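# Place the two closest-weight pistons in the steel tray

## Task

Find the two pistons whose weights are nearest to each other and put both in the steel parts tray, making sure no other object ends up inside the tray or hanging above it.

## Robot and tools

Robot: two arms, left_arm and right_arm, mounted on opposite sides of a table. left_arm's base is on the +y side; arm names do not match image left/right. Each has a parallel gripper whose fingers point along the gripper's +x axis and close along its y axis. end_effector_position is the midpoint between the fingers, 3 to 4 cm back from the tips; only the last 1.5 cm of each finger pad is flat.

Frame: one scene frame for everything. Origin at table centre, +z up, table surface at z = +0.020 m. Positions in metres, quaternions as w, x, y, z, velocities in m/s and rad/s. Reported hand position and orientation may be off by a few centimetres, worse at long reach.

Row format (used by execute_actions and move): always 16 numbers, even if only one arm should move: left_arm x, y, z, qw, qx, qy, qz, opening, then right_arm x, y, z, qw, qx, qy, qz, opening. x, y, z and the quaternion are an absolute target pose for that gripper in the scene frame, not an offset. Opening runs from -1 to 1: +1 is fully open (0.080 m), empty fingers touch near -0.78, and anything lower closes no further. Closing from fully open takes at least about 0.6 s. To hold orientation, repeat the same commanded quaternion every time rather than copying the drifted reported one. An arm meant to stay still should be sent its full last-reported pose plus its intended opening at every call.

execute_actions: argument actions is a list holding at most one item. Empty list [] just reports state (with pictures). {"rows": [[16 numbers], ...], "steps": n} runs up to 15 control steps of 1/30 s (default 15), one row per step, the final row repeated if rows run out; it needs at least 4 steps. {"steps": n} without rows waits up to 300 steps counted from the previous result, including your reply time. Each target must lie within 0.6 m of that arm's last reported position along each of its gripper's axes, else the call is refused and nothing is sent. Optional cameras: list of names, ["all"], or [] for none; an unknown name invalidates the call. Results are sampled 4 steps before the action ends; those leftover steps run afterwards.

move: target is one 16-number row or a list of up to 15 rows, with no 0.6 m limit. Grippers travel straight lines, turning the short way; all arms finish together, taking at least 0.5 s and at most 10 s (then stopping short). speed: m/s per arm path, 0.002 to 0.5, default 0.25 (turning up to twice that in rad/s); one value or one per target. blend: metres for corner rounding in a list, default 0 (stop at each). blocking=false returns about 0.5 s after starting while the move continues. Openings of the first row are sent at once; openings of later rows are applied only after all arms come to rest at that row. Moves do not avoid obstacles or the other arm; avoid paths near an arm's own base (shoulder posture can flip). Faster moves lag, overshoot and hit harder; aiming far past a contact presses harder. The result adds a move: line: done (within 8 mm and 2 degrees), off_target, moving, held (a check withheld steps, or clearance check stopped the move), blocked (gripper stopped far from target, something in the way; arm then holds still), fault; limits=paced means the pose was clipped, limits=held means steps withheld.

wait: seconds 0 to 10; sends nothing new, a running move continues, returns early if the move ends. stop: brakes the running move (needs braking room); fingers keep moving. zoom_image: camera (cam_high, cam_low, cam_left_wrist, cam_right_wrist) and region [x0, y0, x1, y1] in pixels, at most 504 by 504, from that camera's latest image. finished_scene: scene = current scene number; ends and grades the scene irreversibly, so call it only when the goal holds with the robot idle.

Control: each step the commanded pose is clipped to within 70 mm and 16 degrees of the measured pose, then damped IK drives the joints, favouring position. Friction and gravity can leave the gripper low, short or tilted, especially when stretched; small moves may go sideways or not happen. Check position and tilt after moves and correct. After the last step an arm is driven no more than 70 mm beyond, so far targets need further commands. Hand target shows where the controller is currently driving.

Gripping: grip_measured uses the opening scale; the last Joint positions value is the opening in metres. Readings may be off about 1 mm per gripper, and under a firm squeeze read up to 3 mm (0.067) narrower than the part. To hold, command about 0.08 below the reading at first contact for full force (less for a lighter hold). Parts under about 3 mm wide get reduced force. Max about 34 to 49 N per pad.

Result lines: Joint positions, Joint velocities ("within noise" means at rest, and velocities are then omitted), Joint torques (total drive output, offset and noisy, positive toward larger joint angle), External joint torques (estimated outside load incl. held weight and friction; an outside push toward larger angle lowers it), Wrist depth (7x7 grid per wrist camera, mm, 70 to 1000, "-" means no value; transparent things invisible), MOTOR HOT above 50 °C.

Joint ranges (rad): waist -3.054 to 3.054, shoulder 0.000 to 3.142, elbow 0.000 to 2.356, wrist pitch -1.571 to 1.571, wrist yaw -1.571 to 1.571, wrist roll -3.142 to 3.142. Contact torque limits (N m): waist 17.6, shoulder 21.8, elbow 21.7, wrist pitch 5.74, wrist yaw 5.72, wrist roll 5.36; reaching one halts that arm 10 s (held load counts). At 95 °C an arm is held 30 to 60 s or goes limp; avoid long stretched holds or pushing at unreachable poses.

Avoid: dropping parts, releasing moving parts, slamming, hard presses, collisions between the arms or grippers (the clearance check does not guard gripper against gripper), and any object leaving the table. Held parts may get brief tugs and loose objects may be nudged. Weight can be judged from torque or external torque readings while lifting each piston.

Cameras: cam_high, cam_low, cam_left_wrist, cam_right_wrist, all 896x504. Intrinsics: cam_high fx=fy=410.427, cx 447.075, cy 253.376; cam_low 601.949, 447.221, 253.009; cam_left_wrist 464.253, 447.443, 251.104; cam_right_wrist 434.246, 447.319, 250.753.

Each tool is called after "Emit:" in YAML: its name, and indented under it one key for each argument.

## Session

Emit:
execute_actions:
  actions: []

Scene clock: 0.00 s of 12600.00 s.
left_arm: end_effector_position=(-0.0132, +0.2409, +0.3482) grip_measured=+1.000 end_effector_quat_wxyz=(+0.626, +0.300, +0.417, -0.588) | right_arm: end_effector_position=(-0.2301, -0.2422, +0.2348) grip_measured=+1.000 end_effector_quat_wxyz=(+0.402, -0.573, +0.254, +0.667)
Joint positions: left_arm=[0.039 1.17 1.583 -1.477 0.054 -0.141 0.08] | right_arm=[0.852 1.533 1.455 -1.313 0.173 0.241 0.08]
Joint velocities: within noise
Joint torques (N m): no reading
External joint torques (N m): no reading
Heat: left arm: hottest wrist roll 40 °C (+0.0 °C/min); right arm: hottest wrist yaw 38 °C (+0.0 °C/min).
Wrist depth (mm): cam_left_wrist=[392 412 432 444 463 496 - / 332 340 420 440 457 483 - / 324 333 409 423 445 471 - / 316 328 401 411 440 415 - / 312 339 392 411 429 448 - / - - 387 394 416 87 - / - - 379 395 408 - -] | cam_right_wrist=[911 924 261 271 283 289 303 / 927 261 268 277 289 295 311 / 948 263 273 283 295 307 305 / 947 267 276 289 303 315 330 / 266 272 283 296 308 317 338 / 262 - 293 303 313 90 - / - - 296 310 323 - -]
Hand target: left_arm -0.0132, +0.2410, +0.3482; +0.626, +0.299, +0.417, -0.588 | right_arm -0.2302, -0.2421, +0.2360; -0.403, +0.571, -0.254, -0.669

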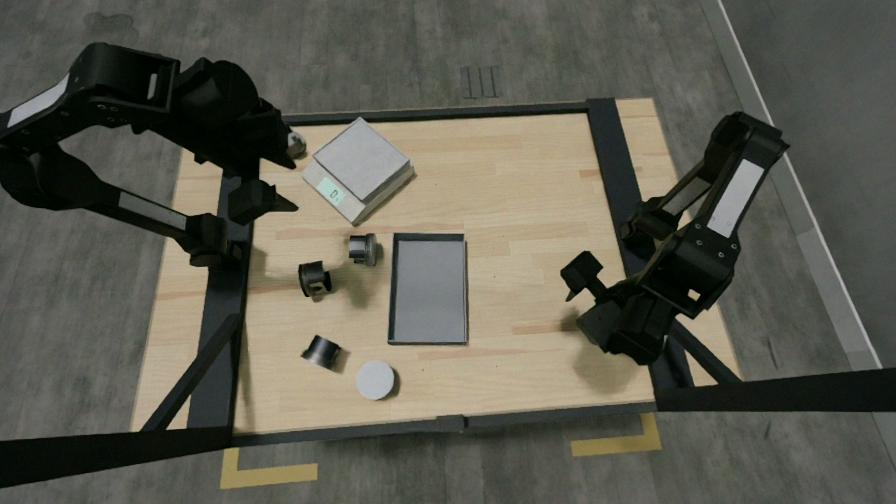

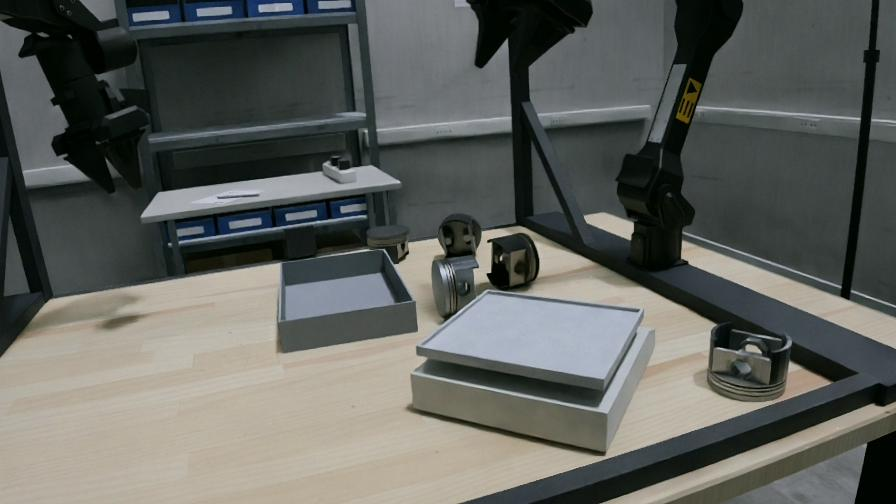

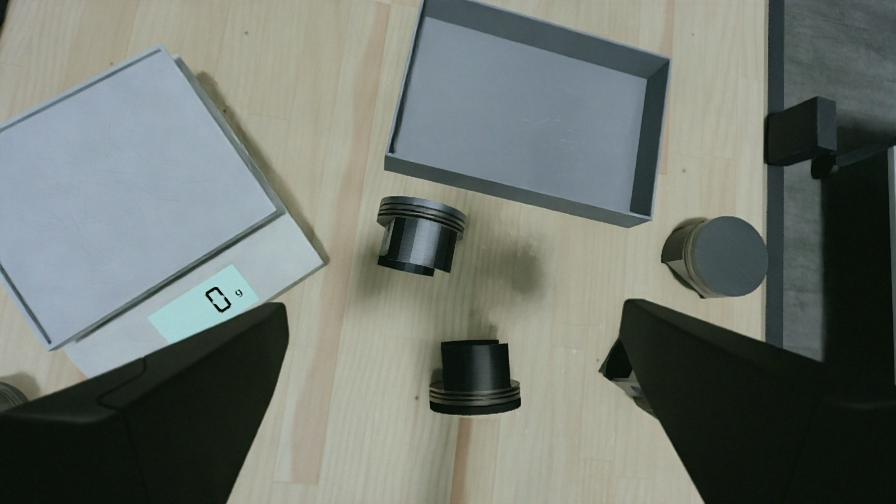

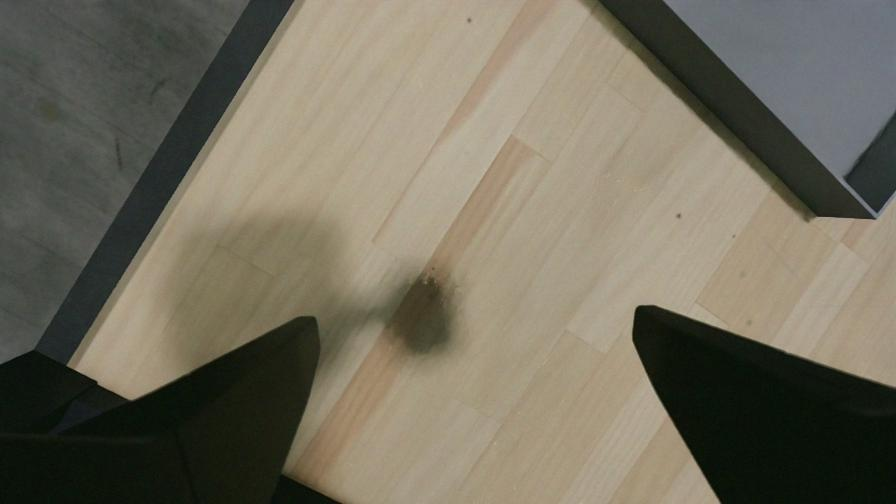

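Emit:
zoom_image:
  camera: "cam_high"
  region: [230, 100, 500, 430]

Emit:
zoom_image:
  camera: "cam_left_wrist"
  region: [330, 150, 780, 450]

Emit:
zoom_image:
  camera: "cam_low"
  region: [260, 180, 820, 460]

Scaled by 1.527.

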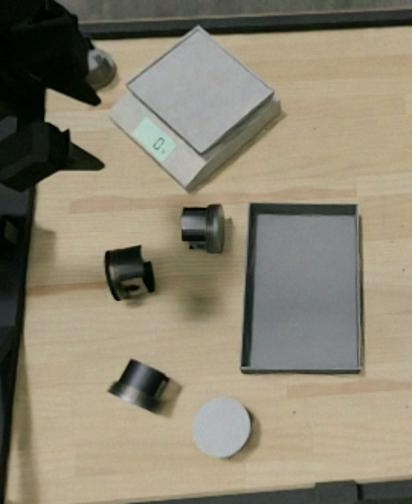

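Scaled by 1.120.

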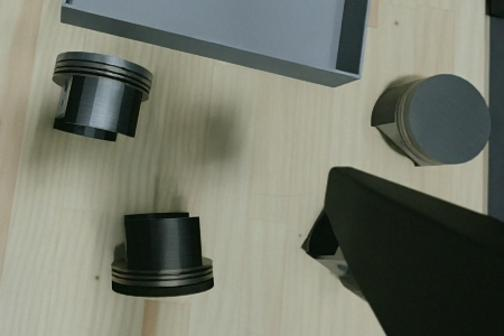

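Region (260, 180, 820, 460) is 560x280 pixels. A region can be at most 504 by 504 pixels.

Emit:
zoom_image:
  camera: "cam_low"
  region: [360, 200, 600, 330]

Emit:
zoom_image:
  camera: "cam_low"
  region: [640, 290, 860, 430]

Scaled by 2.100.

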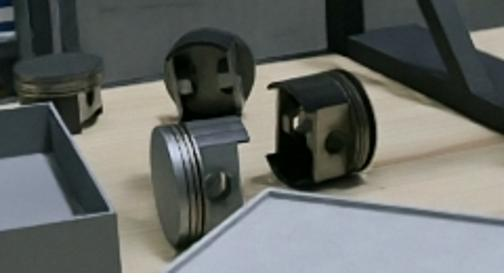

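Scaled by 2.291.

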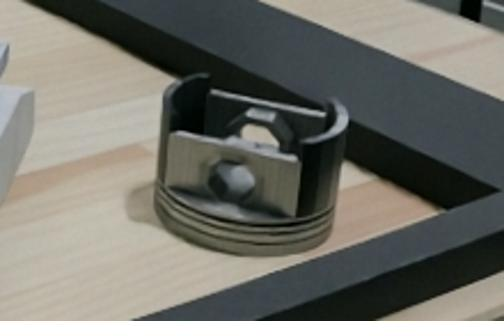

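Emit:
move:
  target: [-0.03, 0.2, 0.33, 0.5, 0.5, 0.5, -0.5, 1, -0.2302, -0.2421, 0.236, 0.402, -0.573, 0.254, 0.667, 1]

Scene clock: 2.93 s of 12600.00 s.
left_arm: end_effector_position=(-0.0293, +0.2015, +0.3284) grip_measured=+1.000 end_effector_quat_wxyz=(+0.569, +0.405, +0.424, -0.577) | right_arm: end_effector_position=(-0.2295, -0.2427, +0.2346) grip_measured=+1.000 end_effector_quat_wxyz=(+0.402, -0.574, +0.254, +0.666)
Joint positions: left_arm=[-0.056 1.418 1.729 -1.563 0.005 -0.072 0.08] | right_arm=[0.852 1.533 1.455 -1.317 0.173 0.241 0.08]
Joint velocities: within noise
Joint torques (N m): left_arm=[-0.49 -2.78 6.14 0.77 -0.11 0.16] | right_arm=[-0.03 -5.63 5.87 0.78 0.15 0.02]
External joint torques (N m): left_arm=[-0.49 1.42 0.76 -0.08 -0.1 0.15] | right_arm=[-0.04 -0.21 0.14 0.16 0.04 0.01]
Heat: left arm: hottest wrist roll 40 °C (+0.0 °C/min); right arm: hottest wrist yaw 38 °C (+0.0 °C/min).
Wrist depth (mm): cam_left_wrist=[355 363 370 375 384 394 396 / 303 364 374 377 384 395 409 / 304 311 376 383 390 395 412 / 305 311 382 387 392 401 413 / 309 317 382 390 394 342 415 / - - 385 392 399 87 - / - - 390 397 400 - -] | cam_right_wrist=[903 930 261 272 281 290 304 / 918 260 267 278 287 295 313 / 942 262 272 282 295 306 306 / 942 267 278 290 304 315 330 / 265 271 286 296 308 317 340 / 261 - 293 303 316 90 - / - - 297 310 324 - -]
Hand target: left_arm -0.0300, +0.1999, +0.3294; +0.568, +0.408, +0.420, -0.578 | right_arm -0.2302, -0.2421, +0.2360; -0.402, +0.573, -0.254, -0.667
Off the commanded pose: left_arm 0.002 m, 18 deg; orientation clipped | right_arm 0.002 m, 0 deg.
joint sent to its limit (left arm) — joint 4 (wrist pitch), lower limit.
Kept back: nothing.
move: off_target (left_arm); limits=paced

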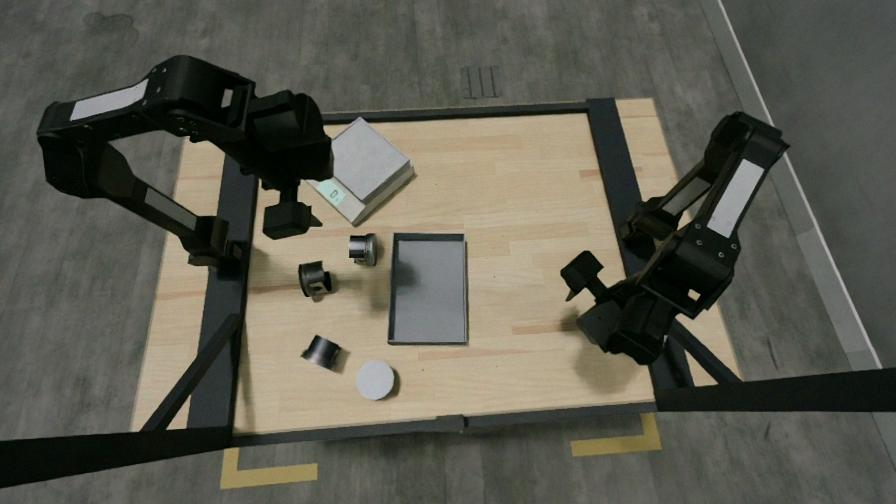

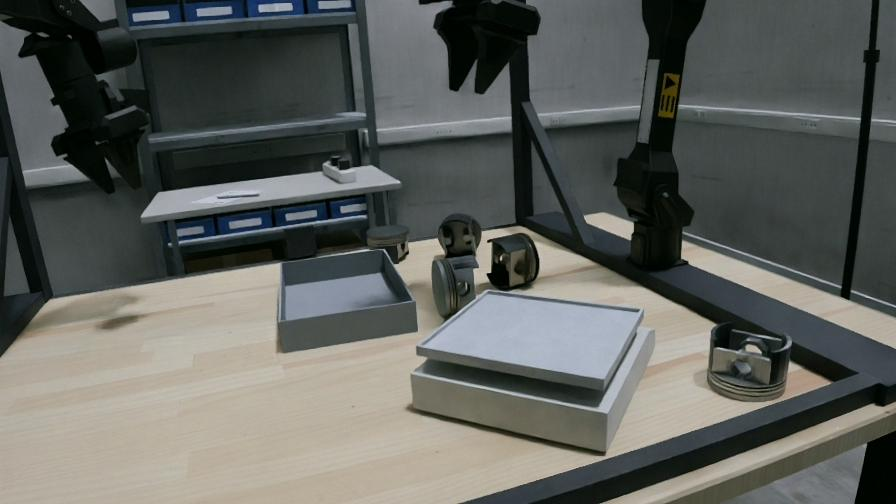

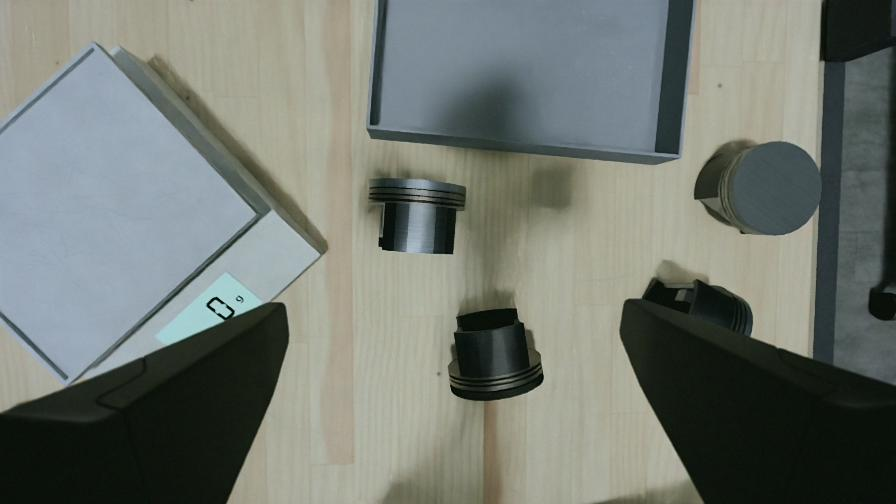

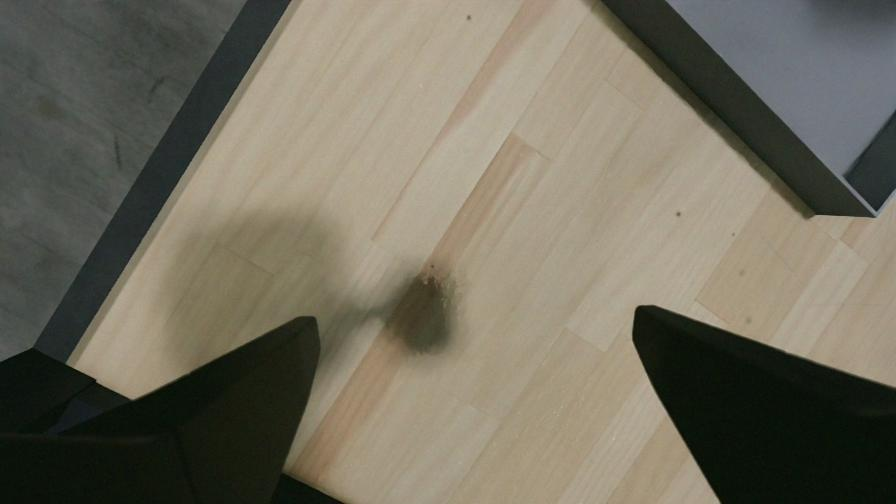

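Emit:
move:
  target: [-0.012, 0.152, 0.18, 0.5, 0.5, 0.5, -0.5, 1, -0.2302, -0.2421, 0.236, 0.402, -0.573, 0.254, 0.667, 1]

Scene clock: 5.73 s of 12600.00 s.
left_arm: end_effector_position=(-0.0136, +0.1516, +0.1834) grip_measured=+1.000 end_effector_quat_wxyz=(+0.502, +0.496, +0.498, -0.503) | right_arm: end_effector_position=(-0.2295, -0.2427, +0.2346) grip_measured=+1.000 end_effector_quat_wxyz=(+0.402, -0.574, +0.254, +0.666)
Joint positions: left_arm=[0.003 1.715 1.466 -1.311 0.003 -0.003 0.08] | right_arm=[0.852 1.533 1.455 -1.317 0.173 0.241 0.08]
Joint velocities: within noise
Joint torques (N m): left_arm=[0.28 -5.27 5.03 0.48 -0.11 0.15] | right_arm=[0.03 -5.62 6.07 0.84 0.15 0.05]
External joint torques (N m): left_arm=[0.28 1.61 -0.74 0.1 -0.11 0.15] | right_arm=[0 -0.2 0.34 0.21 0.04 0.05]
Heat: left arm: hottest wrist roll 40 °C (+0.0 °C/min); right arm: hottest wrist yaw 38 °C (+0.0 °C/min).
Wrist depth (mm): cam_left_wrist=[197 201 202 204 206 207 212 / 182 209 214 217 219 223 222 / 166 203 224 185 230 236 237 / 168 195 236 168 244 249 254 / 176 204 252 255 257 261 263 / - - 271 272 249 87 - / - - 288 292 209 - -] | cam_right_wrist=[910 930 259 272 281 290 302 / 899 261 267 277 288 297 312 / 932 262 272 282 294 307 307 / 933 267 279 290 301 315 329 / 265 272 284 296 308 319 338 / 260 - 291 304 314 90 - / - - 297 310 324 - -]
Hand target: left_arm -0.0120, +0.1520, +0.1800; +0.500, +0.500, +0.500, -0.500 | right_arm -0.2302, -0.2421, +0.2360; -0.402, +0.573, -0.254, -0.667
Off the commanded pose: left_arm 0.004 m, 1 deg | right_arm 0.002 m, 0 deg.
Kept back: nothing.
move: done

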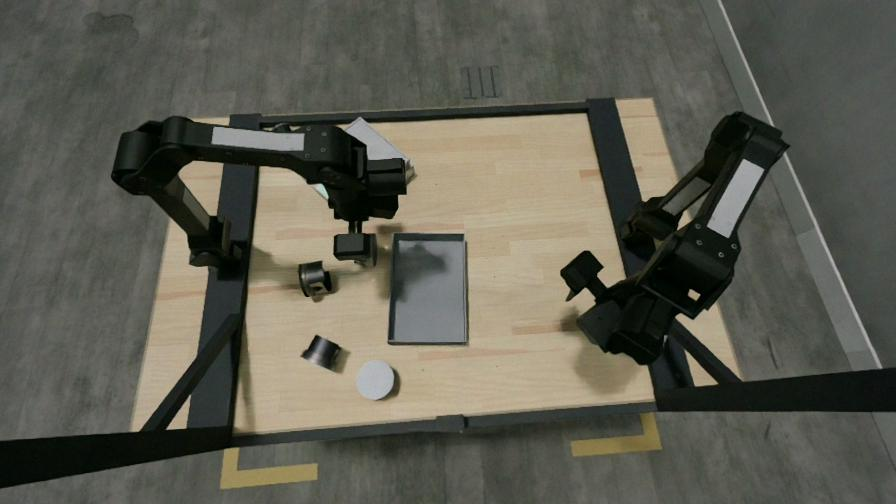

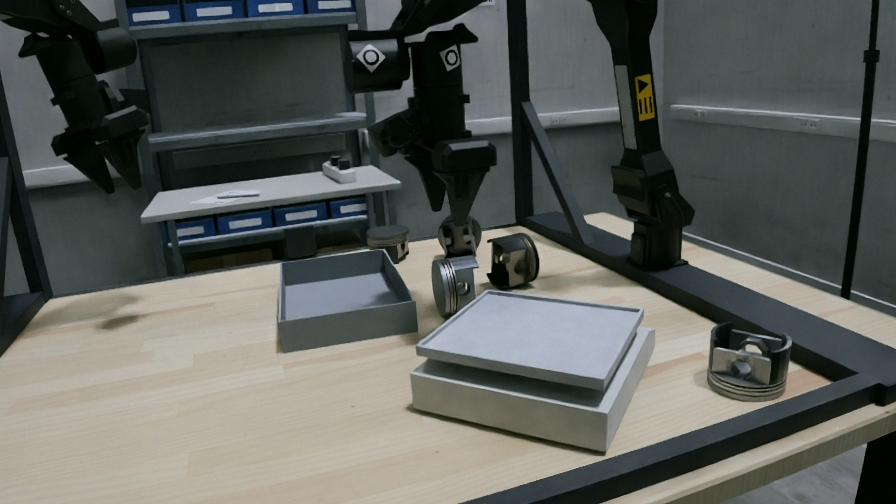

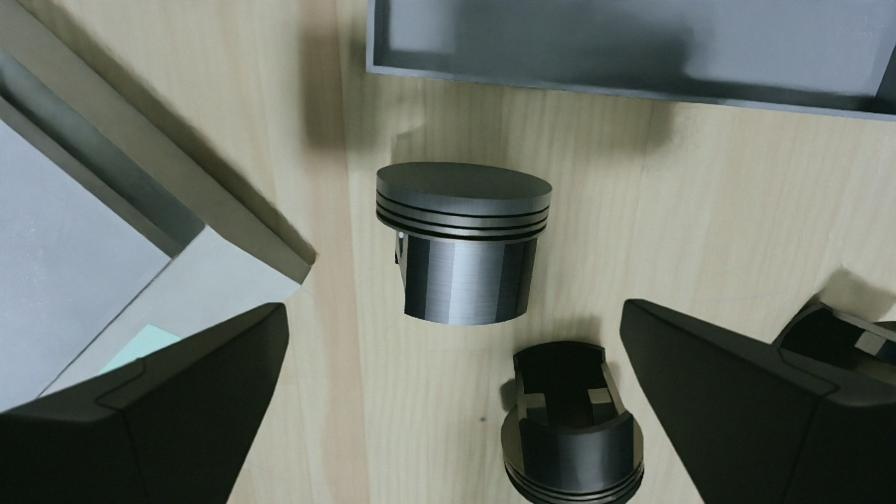

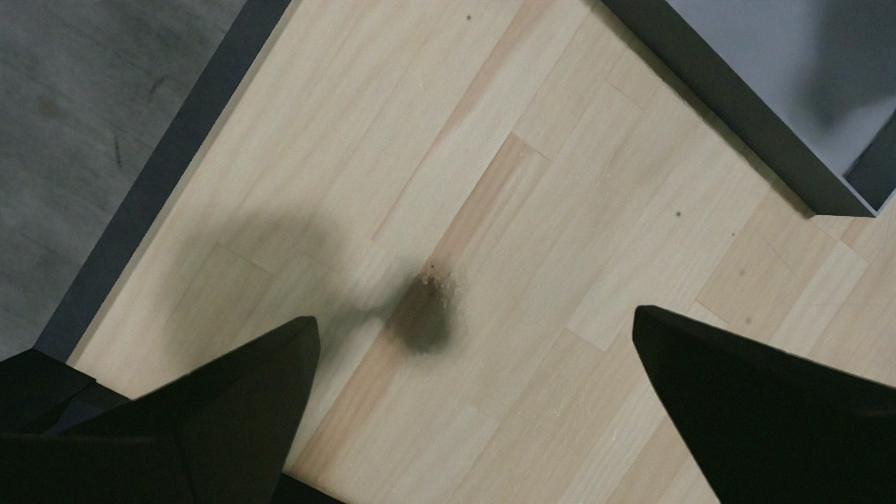

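Emit:
move:
  target: [-0.020, 0.163, 0.132, 0.482, 0.517, 0.482, -0.517, 1, -0.2302, -0.2421, 0.236, 0.402, -0.573, 0.254, 0.667, 1]
  cameras: ["cam_left_wrist","cam_low"]

Scene clock: 6.93 s of 12600.00 s.
left_arm: end_effector_position=(-0.0193, +0.1605, +0.1323) grip_measured=+1.000 end_effector_quat_wxyz=(+0.484, +0.514, +0.485, -0.516) | right_arm: end_effector_position=(-0.2295, -0.2427, +0.2346) grip_measured=+1.000 end_effector_quat_wxyz=(+0.402, -0.574, +0.254, +0.666)
Joint positions: left_arm=[-0.016 1.712 1.258 -1.117 0.003 0.041 0.08] | right_arm=[0.852 1.533 1.455 -1.317 0.173 0.241 0.08]
Joint velocities: within noise
Joint torques (N m): left_arm=[-0.38 -6.93 4.2 0.47 -0.09 0.14] | right_arm=[0.09 -5.58 6 0.82 0.09 0.03]
External joint torques (N m): left_arm=[-0.38 -0.2 -1.41 0.13 -0.09 0.14] | right_arm=[0.1 -0.17 0.3 0.2 -0.03 0.02]
Heat: left arm: hottest wrist roll 40 °C (+0.0 °C/min); right arm: hottest wrist yaw 38 °C (+0.0 °C/min).
Wrist depth (mm): cam_left_wrist=[152 154 155 159 155 158 160 / 160 162 164 166 169 171 173 / 159 170 170 155 175 181 183 / 141 171 183 112 187 191 194 / 146 151 192 118 197 201 208 / - - 209 214 211 87 - / - - 225 228 195 - -] | cam_right_wrist=[899 911 261 271 282 289 303 / 920 260 266 277 288 295 312 / 942 262 272 284 294 309 305 / 945 268 277 289 303 316 332 / 265 272 286 296 306 318 340 / 261 - 293 303 315 90 - / - - 297 310 325 - -]
Hand target: left_arm -0.0200, +0.1630, +0.1320; +0.482, +0.517, +0.482, -0.517 | right_arm -0.2302, -0.2421, +0.2360; -0.402, +0.573, -0.254, -0.667
Off the commanded pose: left_arm 0.003 m, 0 deg | right_arm 0.002 m, 0 deg.
Kept back: nothing.
move: done
Images, in order (width x height): cam_low 896x504, cam_left_wrist 896x504.

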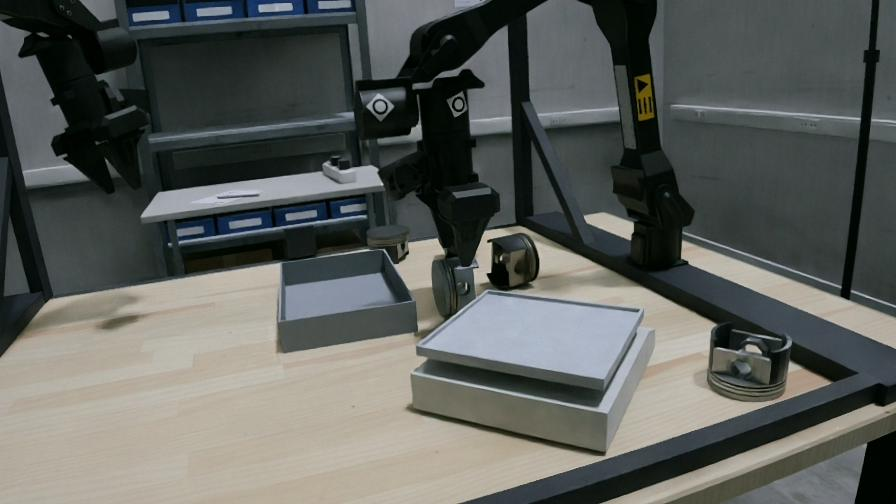

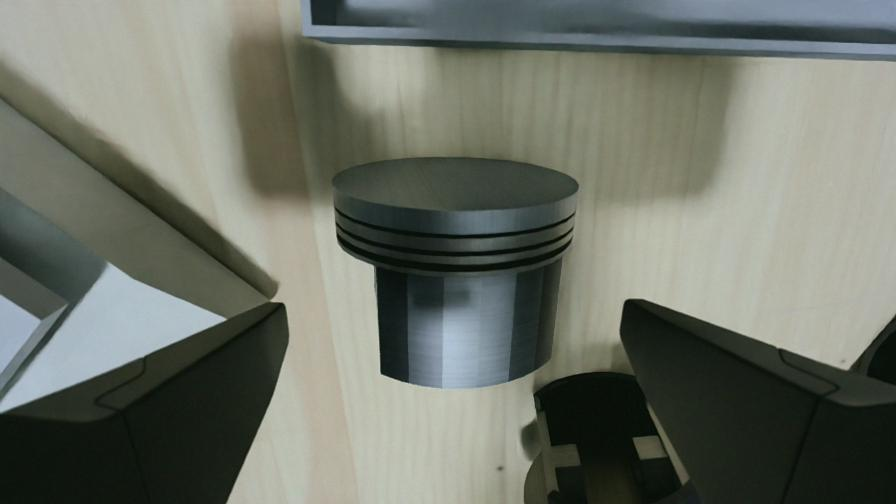

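Emit:
move:
  target: [-0.024, 0.163, 0.083, 0.4934, 0.5065, 0.4934, -0.5065, 1, -0.2302, -0.2421, 0.236, 0.402, -0.573, 0.254, 0.667, 1]
  cameras: ["cam_left_wrist","cam_low"]
  speed: 0.15

Scene clock: 8.17 s of 12600.00 s.
left_arm: end_effector_position=(-0.0233, +0.1600, +0.0879) grip_measured=+1.000 end_effector_quat_wxyz=(+0.497, +0.502, +0.490, -0.511) | right_arm: end_effector_position=(-0.2295, -0.2427, +0.2346) grip_measured=+1.000 end_effector_quat_wxyz=(+0.402, -0.574, +0.254, +0.666)
Joint positions: left_arm=[-0.029 1.752 1.12 -0.923 0.003 -0.007 0.08] | right_arm=[0.852 1.533 1.455 -1.317 0.173 0.241 0.08]
Joint velocities: within noise
Joint torques (N m): left_arm=[-0.4 -4.97 4.09 0.52 -0.1 -0.13] | right_arm=[-0.08 -5.52 6.06 0.8 0.13 0.03]
External joint torques (N m): left_arm=[-0.38 1.85 -1.29 0.15 -0.1 -0.13] | right_arm=[-0.12 -0.18 0.42 0.2 0.03 0.03]
Heat: left arm: hottest wrist roll 40 °C (+0.0 °C/min); right arm: hottest wrist yaw 38 °C (+0.0 °C/min).
Wrist depth (mm): cam_left_wrist=[115 115 118 120 116 118 119 / 120 122 123 125 126 128 130 / 127 128 129 130 132 135 137 / 133 135 - 93 95 143 146 / 126 140 - - - 149 155 / - - - - - 87 - / - - 164 - 167 - -] | cam_right_wrist=[898 915 262 270 282 291 302 / 913 260 266 277 289 296 312 / 939 262 272 282 295 307 308 / 942 268 279 289 302 315 332 / 265 270 287 295 308 319 341 / 260 - 292 303 315 90 - / - - 296 311 324 - -]
Hand target: left_arm -0.0239, +0.1630, +0.0831; +0.493, +0.506, +0.493, -0.507 | right_arm -0.2302, -0.2421, +0.2360; -0.402, +0.573, -0.254, -0.667
Off the commanded pose: left_arm 0.006 m, 1 deg | right_arm 0.002 m, 0 deg.
Kept back: nothing.
move: done
Images, in order (width x height): cam_low 896x504, cam_left_wrist 896x504.

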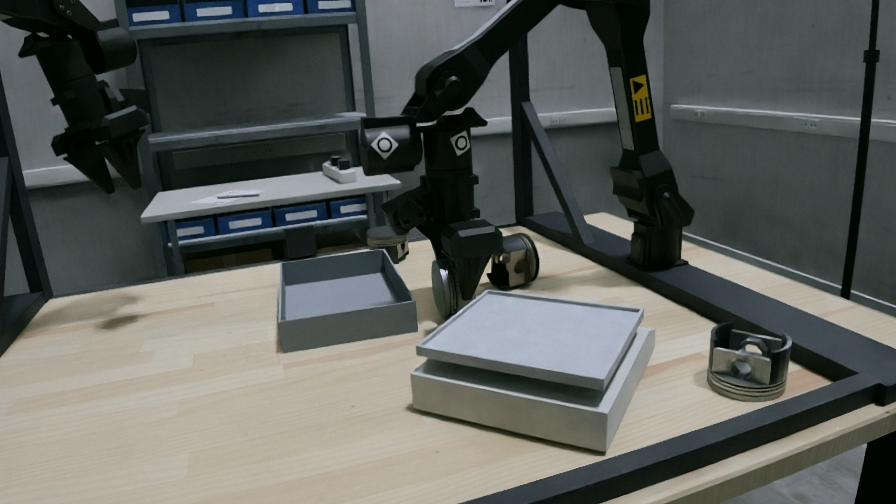

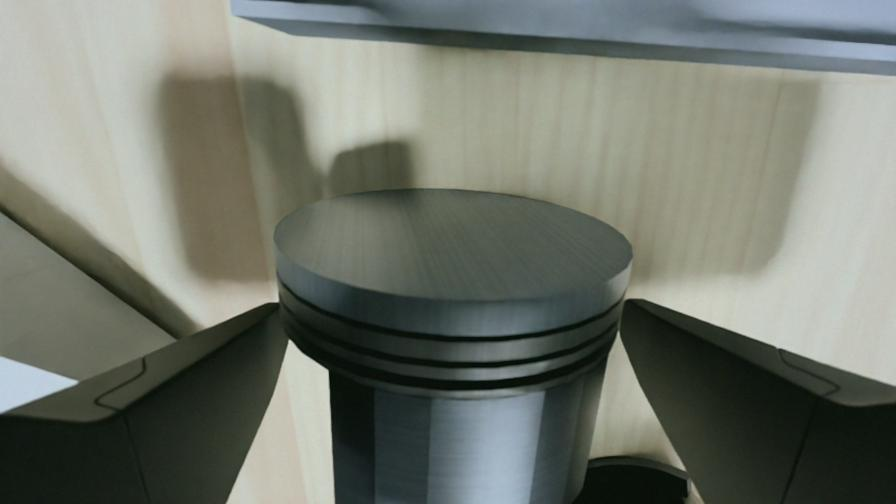

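Emit:
move:
  target: [-0.024, 0.176, 0.082, 0.4934, 0.5065, 0.4934, -0.5065, 1, -0.2302, -0.2421, 0.236, 0.402, -0.573, 0.254, 0.667, 1]
  cameras: ["cam_left_wrist","cam_low"]
  speed: 0.1

Scene clock: 9.10 s of 12600.00 s.
left_arm: end_effector_position=(-0.0234, +0.1733, +0.0821) grip_measured=+1.000 end_effector_quat_wxyz=(+0.493, +0.506, +0.494, -0.507) | right_arm: end_effector_position=(-0.2295, -0.2427, +0.2346) grip_measured=+1.000 end_effector_quat_wxyz=(+0.402, -0.574, +0.254, +0.666)
Joint positions: left_arm=[-0.031 1.725 1.064 -0.909 0.003 -0.009 0.08] | right_arm=[0.852 1.533 1.455 -1.317 0.173 0.241 0.08]
Joint velocities: within noise
Joint torques (N m): left_arm=[-0.4 -6.72 3.89 0.49 -0.09 -0.13] | right_arm=[-0.1 -5.63 6.07 0.83 0.12 0.03]
External joint torques (N m): left_arm=[-0.4 -0.16 -1.44 0.15 -0.09 -0.13] | right_arm=[-0.12 -0.15 0.33 0.22 0.01 0.03]
Heat: left arm: hottest wrist roll 40 °C (+0.0 °C/min); right arm: hottest wrist yaw 38 °C (+0.0 °C/min).
Wrist depth (mm): cam_left_wrist=[109 110 111 113 114 115 118 / - 116 117 118 120 122 124 / 121 121 - - 98 128 131 / 127 129 - - - 138 139 / 114 134 - - - 143 148 / - - - - - 87 - / - - - - 161 - -] | cam_right_wrist=[899 921 261 272 281 289 304 / 923 261 266 277 288 296 313 / 936 262 272 282 295 307 306 / 944 267 278 289 301 315 332 / 266 271 285 297 307 319 342 / 261 - 292 304 316 90 - / - - 297 310 324 - -]
Hand target: left_arm -0.0240, +0.1759, +0.0821; +0.493, +0.506, +0.493, -0.507 | right_arm -0.2302, -0.2421, +0.2360; -0.402, +0.573, -0.254, -0.667
Off the commanded pose: left_arm 0.003 m, 0 deg | right_arm 0.002 m, 0 deg.
Kept back: nothing.
move: done
Images, in order (width x height): cam_low 896x504, cam_left_wrist 896x504.

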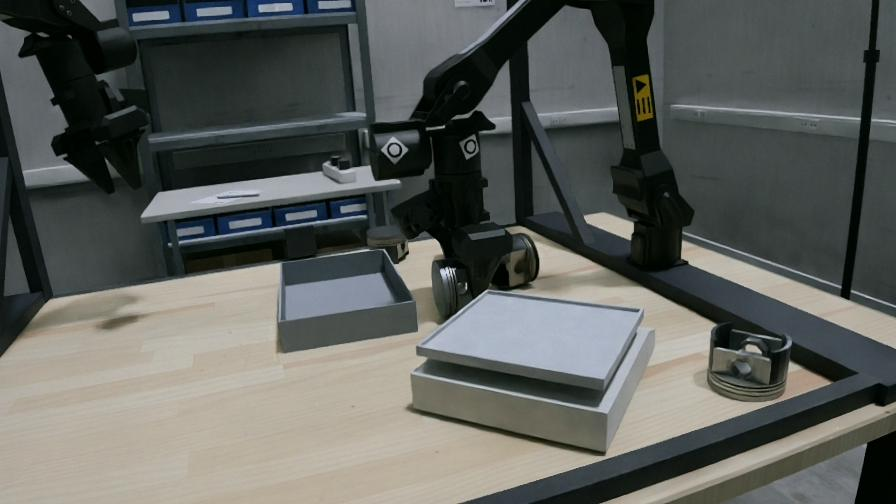

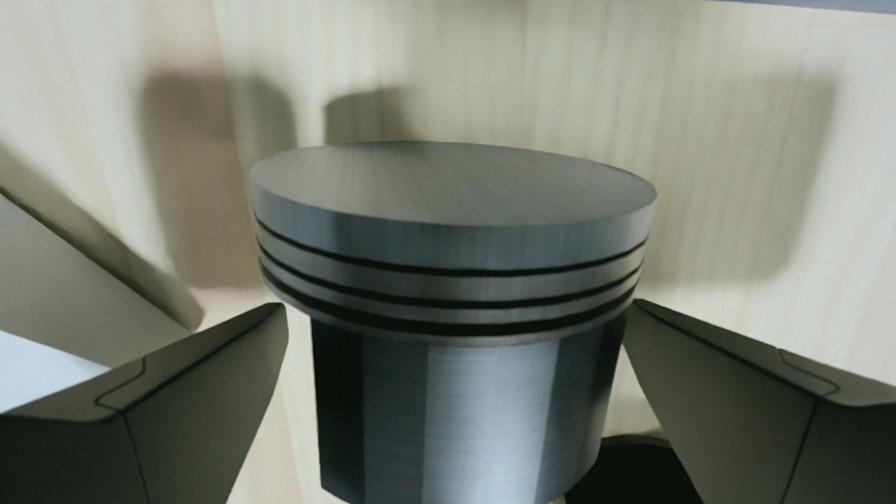

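Emit:
move:
  target: [-0.026, 0.181, 0.082, 0.4934, 0.5065, 0.4934, -0.5065, 1, -0.2302, -0.2421, 0.236, 0.402, -0.573, 0.254, 0.667, 1]
  cameras: ["cam_left_wrist","cam_low"]
  speed: 0.1

Emit:
move:
  target: [-0.026, 0.181, 0.082, 0.4934, 0.5065, 0.4934, -0.5065, 0.2, -0.2302, -0.2421, 0.236, 0.402, -0.573, 0.254, 0.667, 1]
  cameras: ["cam_left_wrist","cam_low"]
  speed: 0.1

Scene clock: 10.03 s of 12600.00 s.
left_arm: end_effector_position=(-0.0254, +0.1785, +0.0820) grip_measured=+1.000 end_effector_quat_wxyz=(+0.493, +0.506, +0.494, -0.507) | right_arm: end_effector_position=(-0.2295, -0.2427, +0.2346) grip_measured=+1.000 end_effector_quat_wxyz=(+0.402, -0.574, +0.254, +0.666)
Joint positions: left_arm=[-0.038 1.708 1.043 -0.906 0.003 -0.017 0.08] | right_arm=[0.852 1.533 1.455 -1.317 0.173 0.241 0.08]
Joint velocities: within noise
Joint torques (N m): left_arm=[-0.42 -6.57 3.91 0.48 -0.09 -0.14] | right_arm=[-0.14 -5.66 5.89 0.85 0.14 0.01]
External joint torques (N m): left_arm=[-0.42 -0.19 -1.39 0.13 -0.08 -0.14] | right_arm=[-0.17 -0.25 0.2 0.24 0.03 0.01]
Heat: left arm: hottest wrist roll 40 °C (+0.0 °C/min); right arm: hottest wrist yaw 38 °C (+0.0 °C/min).
Wrist depth (mm): cam_left_wrist=[109 110 111 113 114 115 117 / - 115 116 117 120 122 124 / 121 122 - - - 129 131 / 125 129 - - - 138 138 / 111 134 - - - 143 148 / - - - - - 87 - / - - - - 160 - -] | cam_right_wrist=[898 923 260 272 280 290 304 / 914 260 266 277 290 294 312 / 931 263 272 283 295 307 307 / 945 267 277 290 303 315 331 / 267 271 285 296 307 318 340 / 261 - 292 302 315 90 - / - - 298 310 323 - -]
Hand target: left_arm -0.0260, +0.1810, +0.0819; +0.493, +0.507, +0.494, -0.506 | right_arm -0.2302, -0.2421, +0.2360; -0.402, +0.573, -0.254, -0.667
Off the commanded pose: left_arm 0.003 m, 0 deg | right_arm 0.002 m, 0 deg.
Kept back: nothing.
move: done
Images, in order (width x height): cam_low 896x504, cam_left_wrist 896x504.

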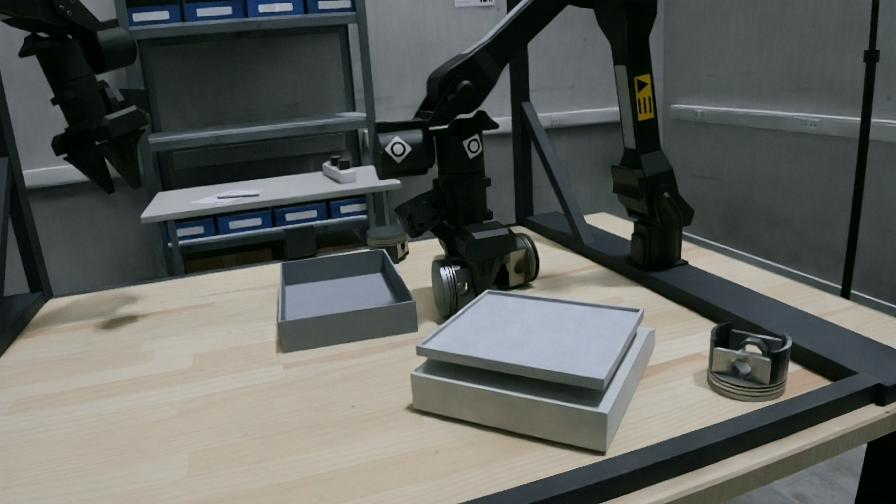

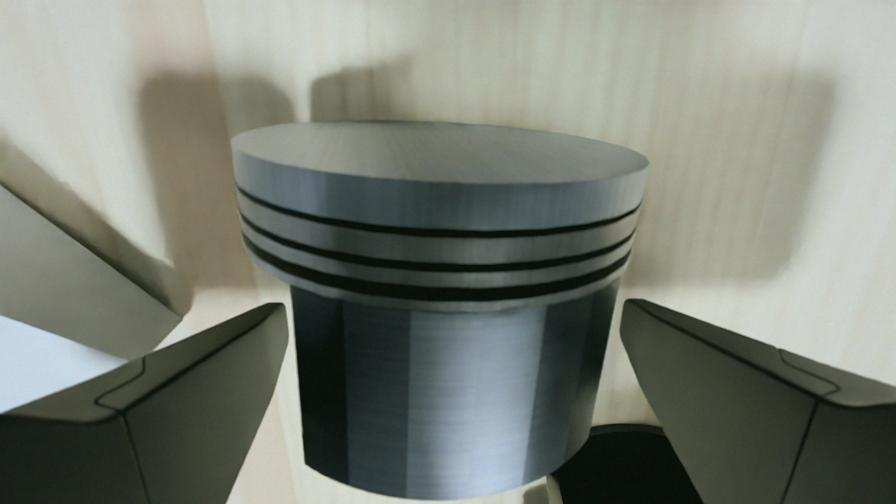

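Scene clock: 10.73 s of 12600.00 s.
left_arm: end_effector_position=(-0.0251, +0.1785, +0.0821) grip_measured=+0.289 end_effector_quat_wxyz=(+0.493, +0.506, +0.493, -0.507) | right_arm: end_effector_position=(-0.2295, -0.2427, +0.2346) grip_measured=+1.000 end_effector_quat_wxyz=(+0.402, -0.574, +0.254, +0.666)
Joint positions: left_arm=[-0.039 1.707 1.043 -0.906 0 -0.017 0.048] | right_arm=[0.852 1.533 1.455 -1.317 0.173 0.241 0.08]
Joint velocities: within noise
Joint torques (N m): left_arm=[-0.37 -6.47 3.95 0.46 -0.02 -0.13] | right_arm=[-0.01 -5.47 5.86 0.82 0.13 0.03]
External joint torques (N m): left_arm=[-0.35 -0.12 -1.39 0.09 -0.01 -0.13] | right_arm=[-0.01 -0.06 0.16 0.21 0.01 0.02]
Heat: left arm: hottest wrist roll 40 °C (+0.0 °C/min); right arm: hottest wrist yaw 38 °C (+0.0 °C/min).
Wrist depth (mm): cam_left_wrist=[109 110 111 113 114 115 117 / - 116 117 117 119 122 123 / 121 122 - - - 129 131 / 126 130 - - - 137 138 / 111 136 - - - 145 147 / - - - - - - 155 / - - - - 86 - -] | cam_right_wrist=[898 922 260 272 282 290 303 / 930 261 266 277 288 294 312 / 929 263 272 283 294 308 307 / 945 269 278 288 302 315 331 / 265 271 283 297 307 318 340 / 261 - 292 303 315 90 - / - - 296 311 326 - -]
Hand target: left_arm -0.0260, +0.1810, +0.0819; +0.493, +0.507, +0.493, -0.506 | right_arm -0.2302, -0.2421, +0.2360; -0.402, +0.573, -0.254, -0.667
Off the commanded pose: left_arm 0.003 m, 0 deg | right_arm 0.002 m, 0 deg.
Kept back: nothing.
move: done
Images, in order (width x height): cam_low 896x504, cam_left_wrist 896x504.

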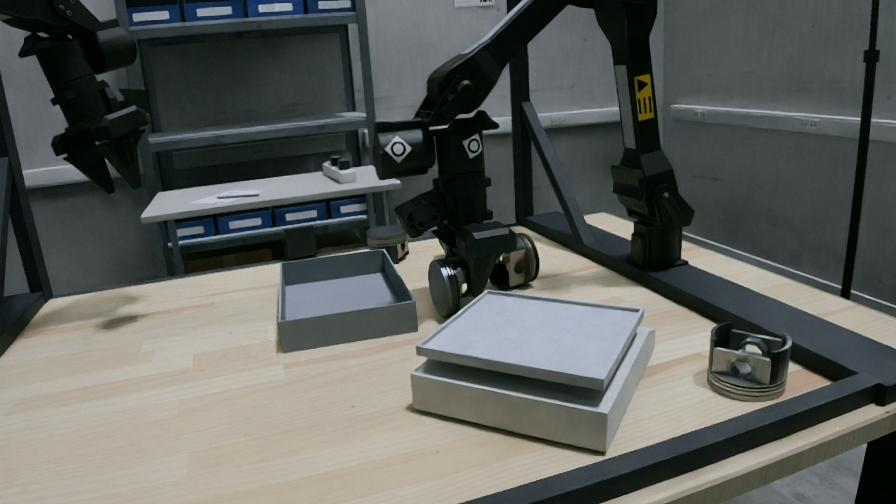

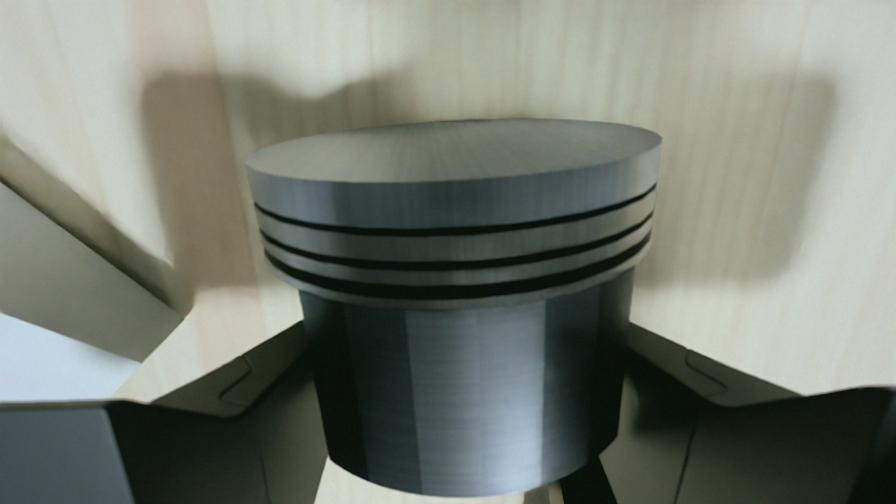

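Emit:
move:
  target:
    - [-0.026, 0.181, 0.2, 0.4934, 0.5065, 0.4934, -0.5065, 0.15, -0.2302, -0.2421, 0.236, 0.402, -0.573, 0.254, 0.667, 1]
    - [0.205, 0.16, 0.2, 0.5, 0.5, 0.5, -0.5, 0.15, -0.2302, -0.2421, 0.236, 0.402, -0.573, 0.254, 0.667, 1]
  speed: 0.2
  blend: [0.04, 0]

Scene clock: 13.37 s of 12600.00 s.
left_arm: end_effector_position=(+0.2041, +0.1628, +0.1994) grip_measured=+0.289 end_effector_quat_wxyz=(+0.500, +0.499, +0.503, -0.498) | right_arm: end_effector_position=(-0.2295, -0.2427, +0.2346) grip_measured=+1.000 end_effector_quat_wxyz=(+0.402, -0.574, +0.254, +0.666)
Joint positions: left_arm=[0.628 1.966 1.851 -1.46 -0.001 0.617 0.048] | right_arm=[0.852 1.533 1.455 -1.317 0.173 0.241 0.08]
Joint velocities: within noise
Joint torques (N m): left_arm=[-0.24 -6.97 7.02 0.29 0.09 0.16] | right_arm=[0.04 -5.63 5.96 0.81 0.12 0.05]
External joint torques (N m): left_arm=[-0.23 1.81 1.26 -0.05 0.06 0.16] | right_arm=[0.05 -0.22 0.27 0.21 0 0.05]
Heat: left arm: hottest wrist roll 40 °C (+0.0 °C/min); right arm: hottest wrist yaw 38 °C (+0.0 °C/min).
Wrist depth (mm): cam_left_wrist=[193 210 209 162 164 223 221 / 205 221 166 166 169 234 240 / 217 229 - - - 245 255 / - 230 - - - 236 271 / - 250 - - - 281 286 / - - - - - - 299 / - - - - - - -] | cam_right_wrist=[907 926 260 271 281 291 302 / 916 260 265 278 289 295 311 / 924 262 272 282 295 306 307 / 944 268 278 289 302 315 331 / 266 270 284 297 307 316 342 / 262 - 293 302 316 90 - / - - 297 309 325 - -]
Hand target: left_arm +0.2050, +0.1600, +0.2000; +0.500, +0.500, +0.500, -0.500 | right_arm -0.2302, -0.2421, +0.2360; -0.402, +0.573, -0.254, -0.667
Off the commanded pose: left_arm 0.003 m, 0 deg | right_arm 0.002 m, 0 deg.
Kept back: nothing.
move: done

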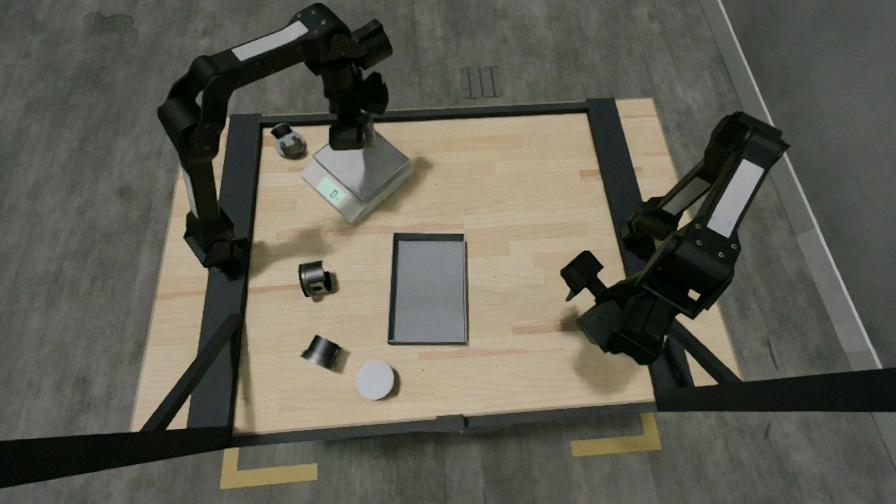

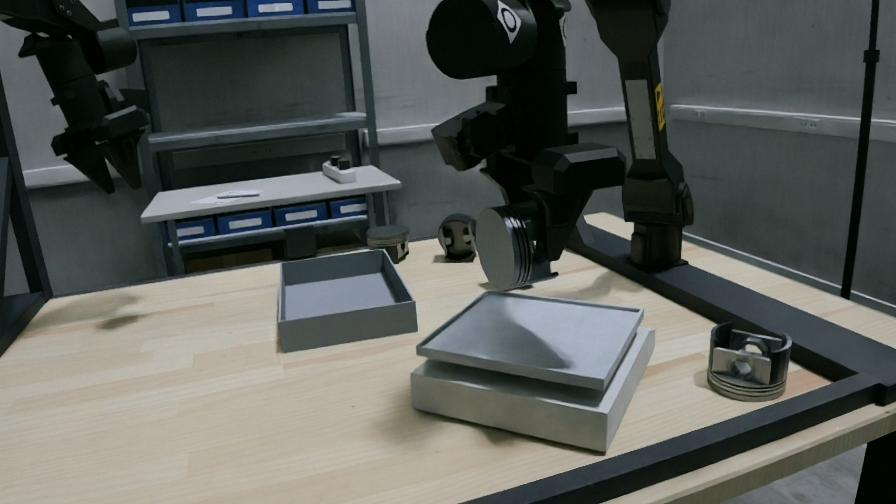

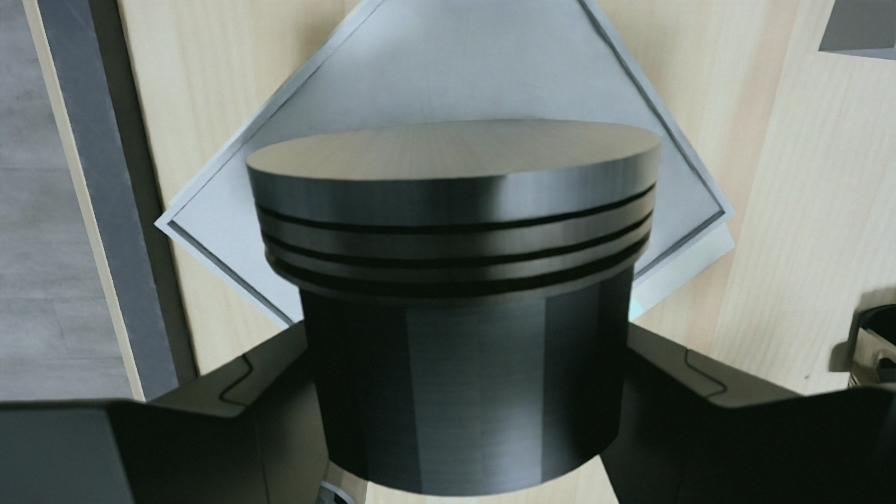

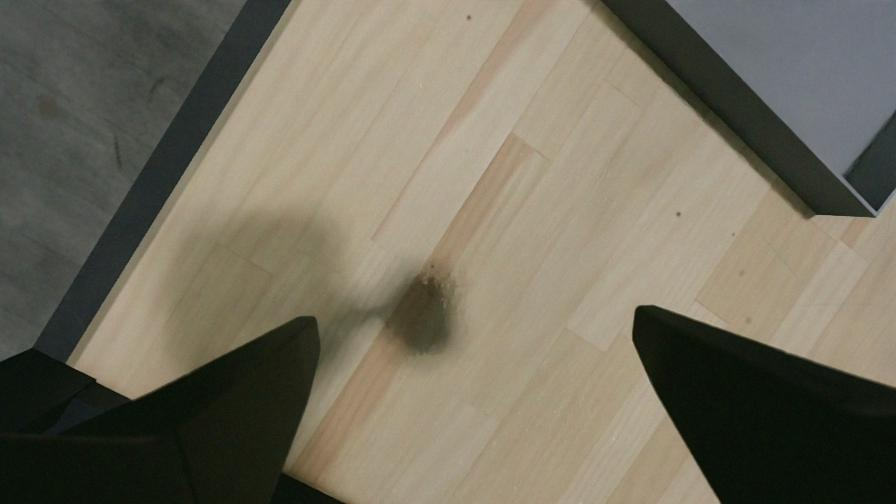

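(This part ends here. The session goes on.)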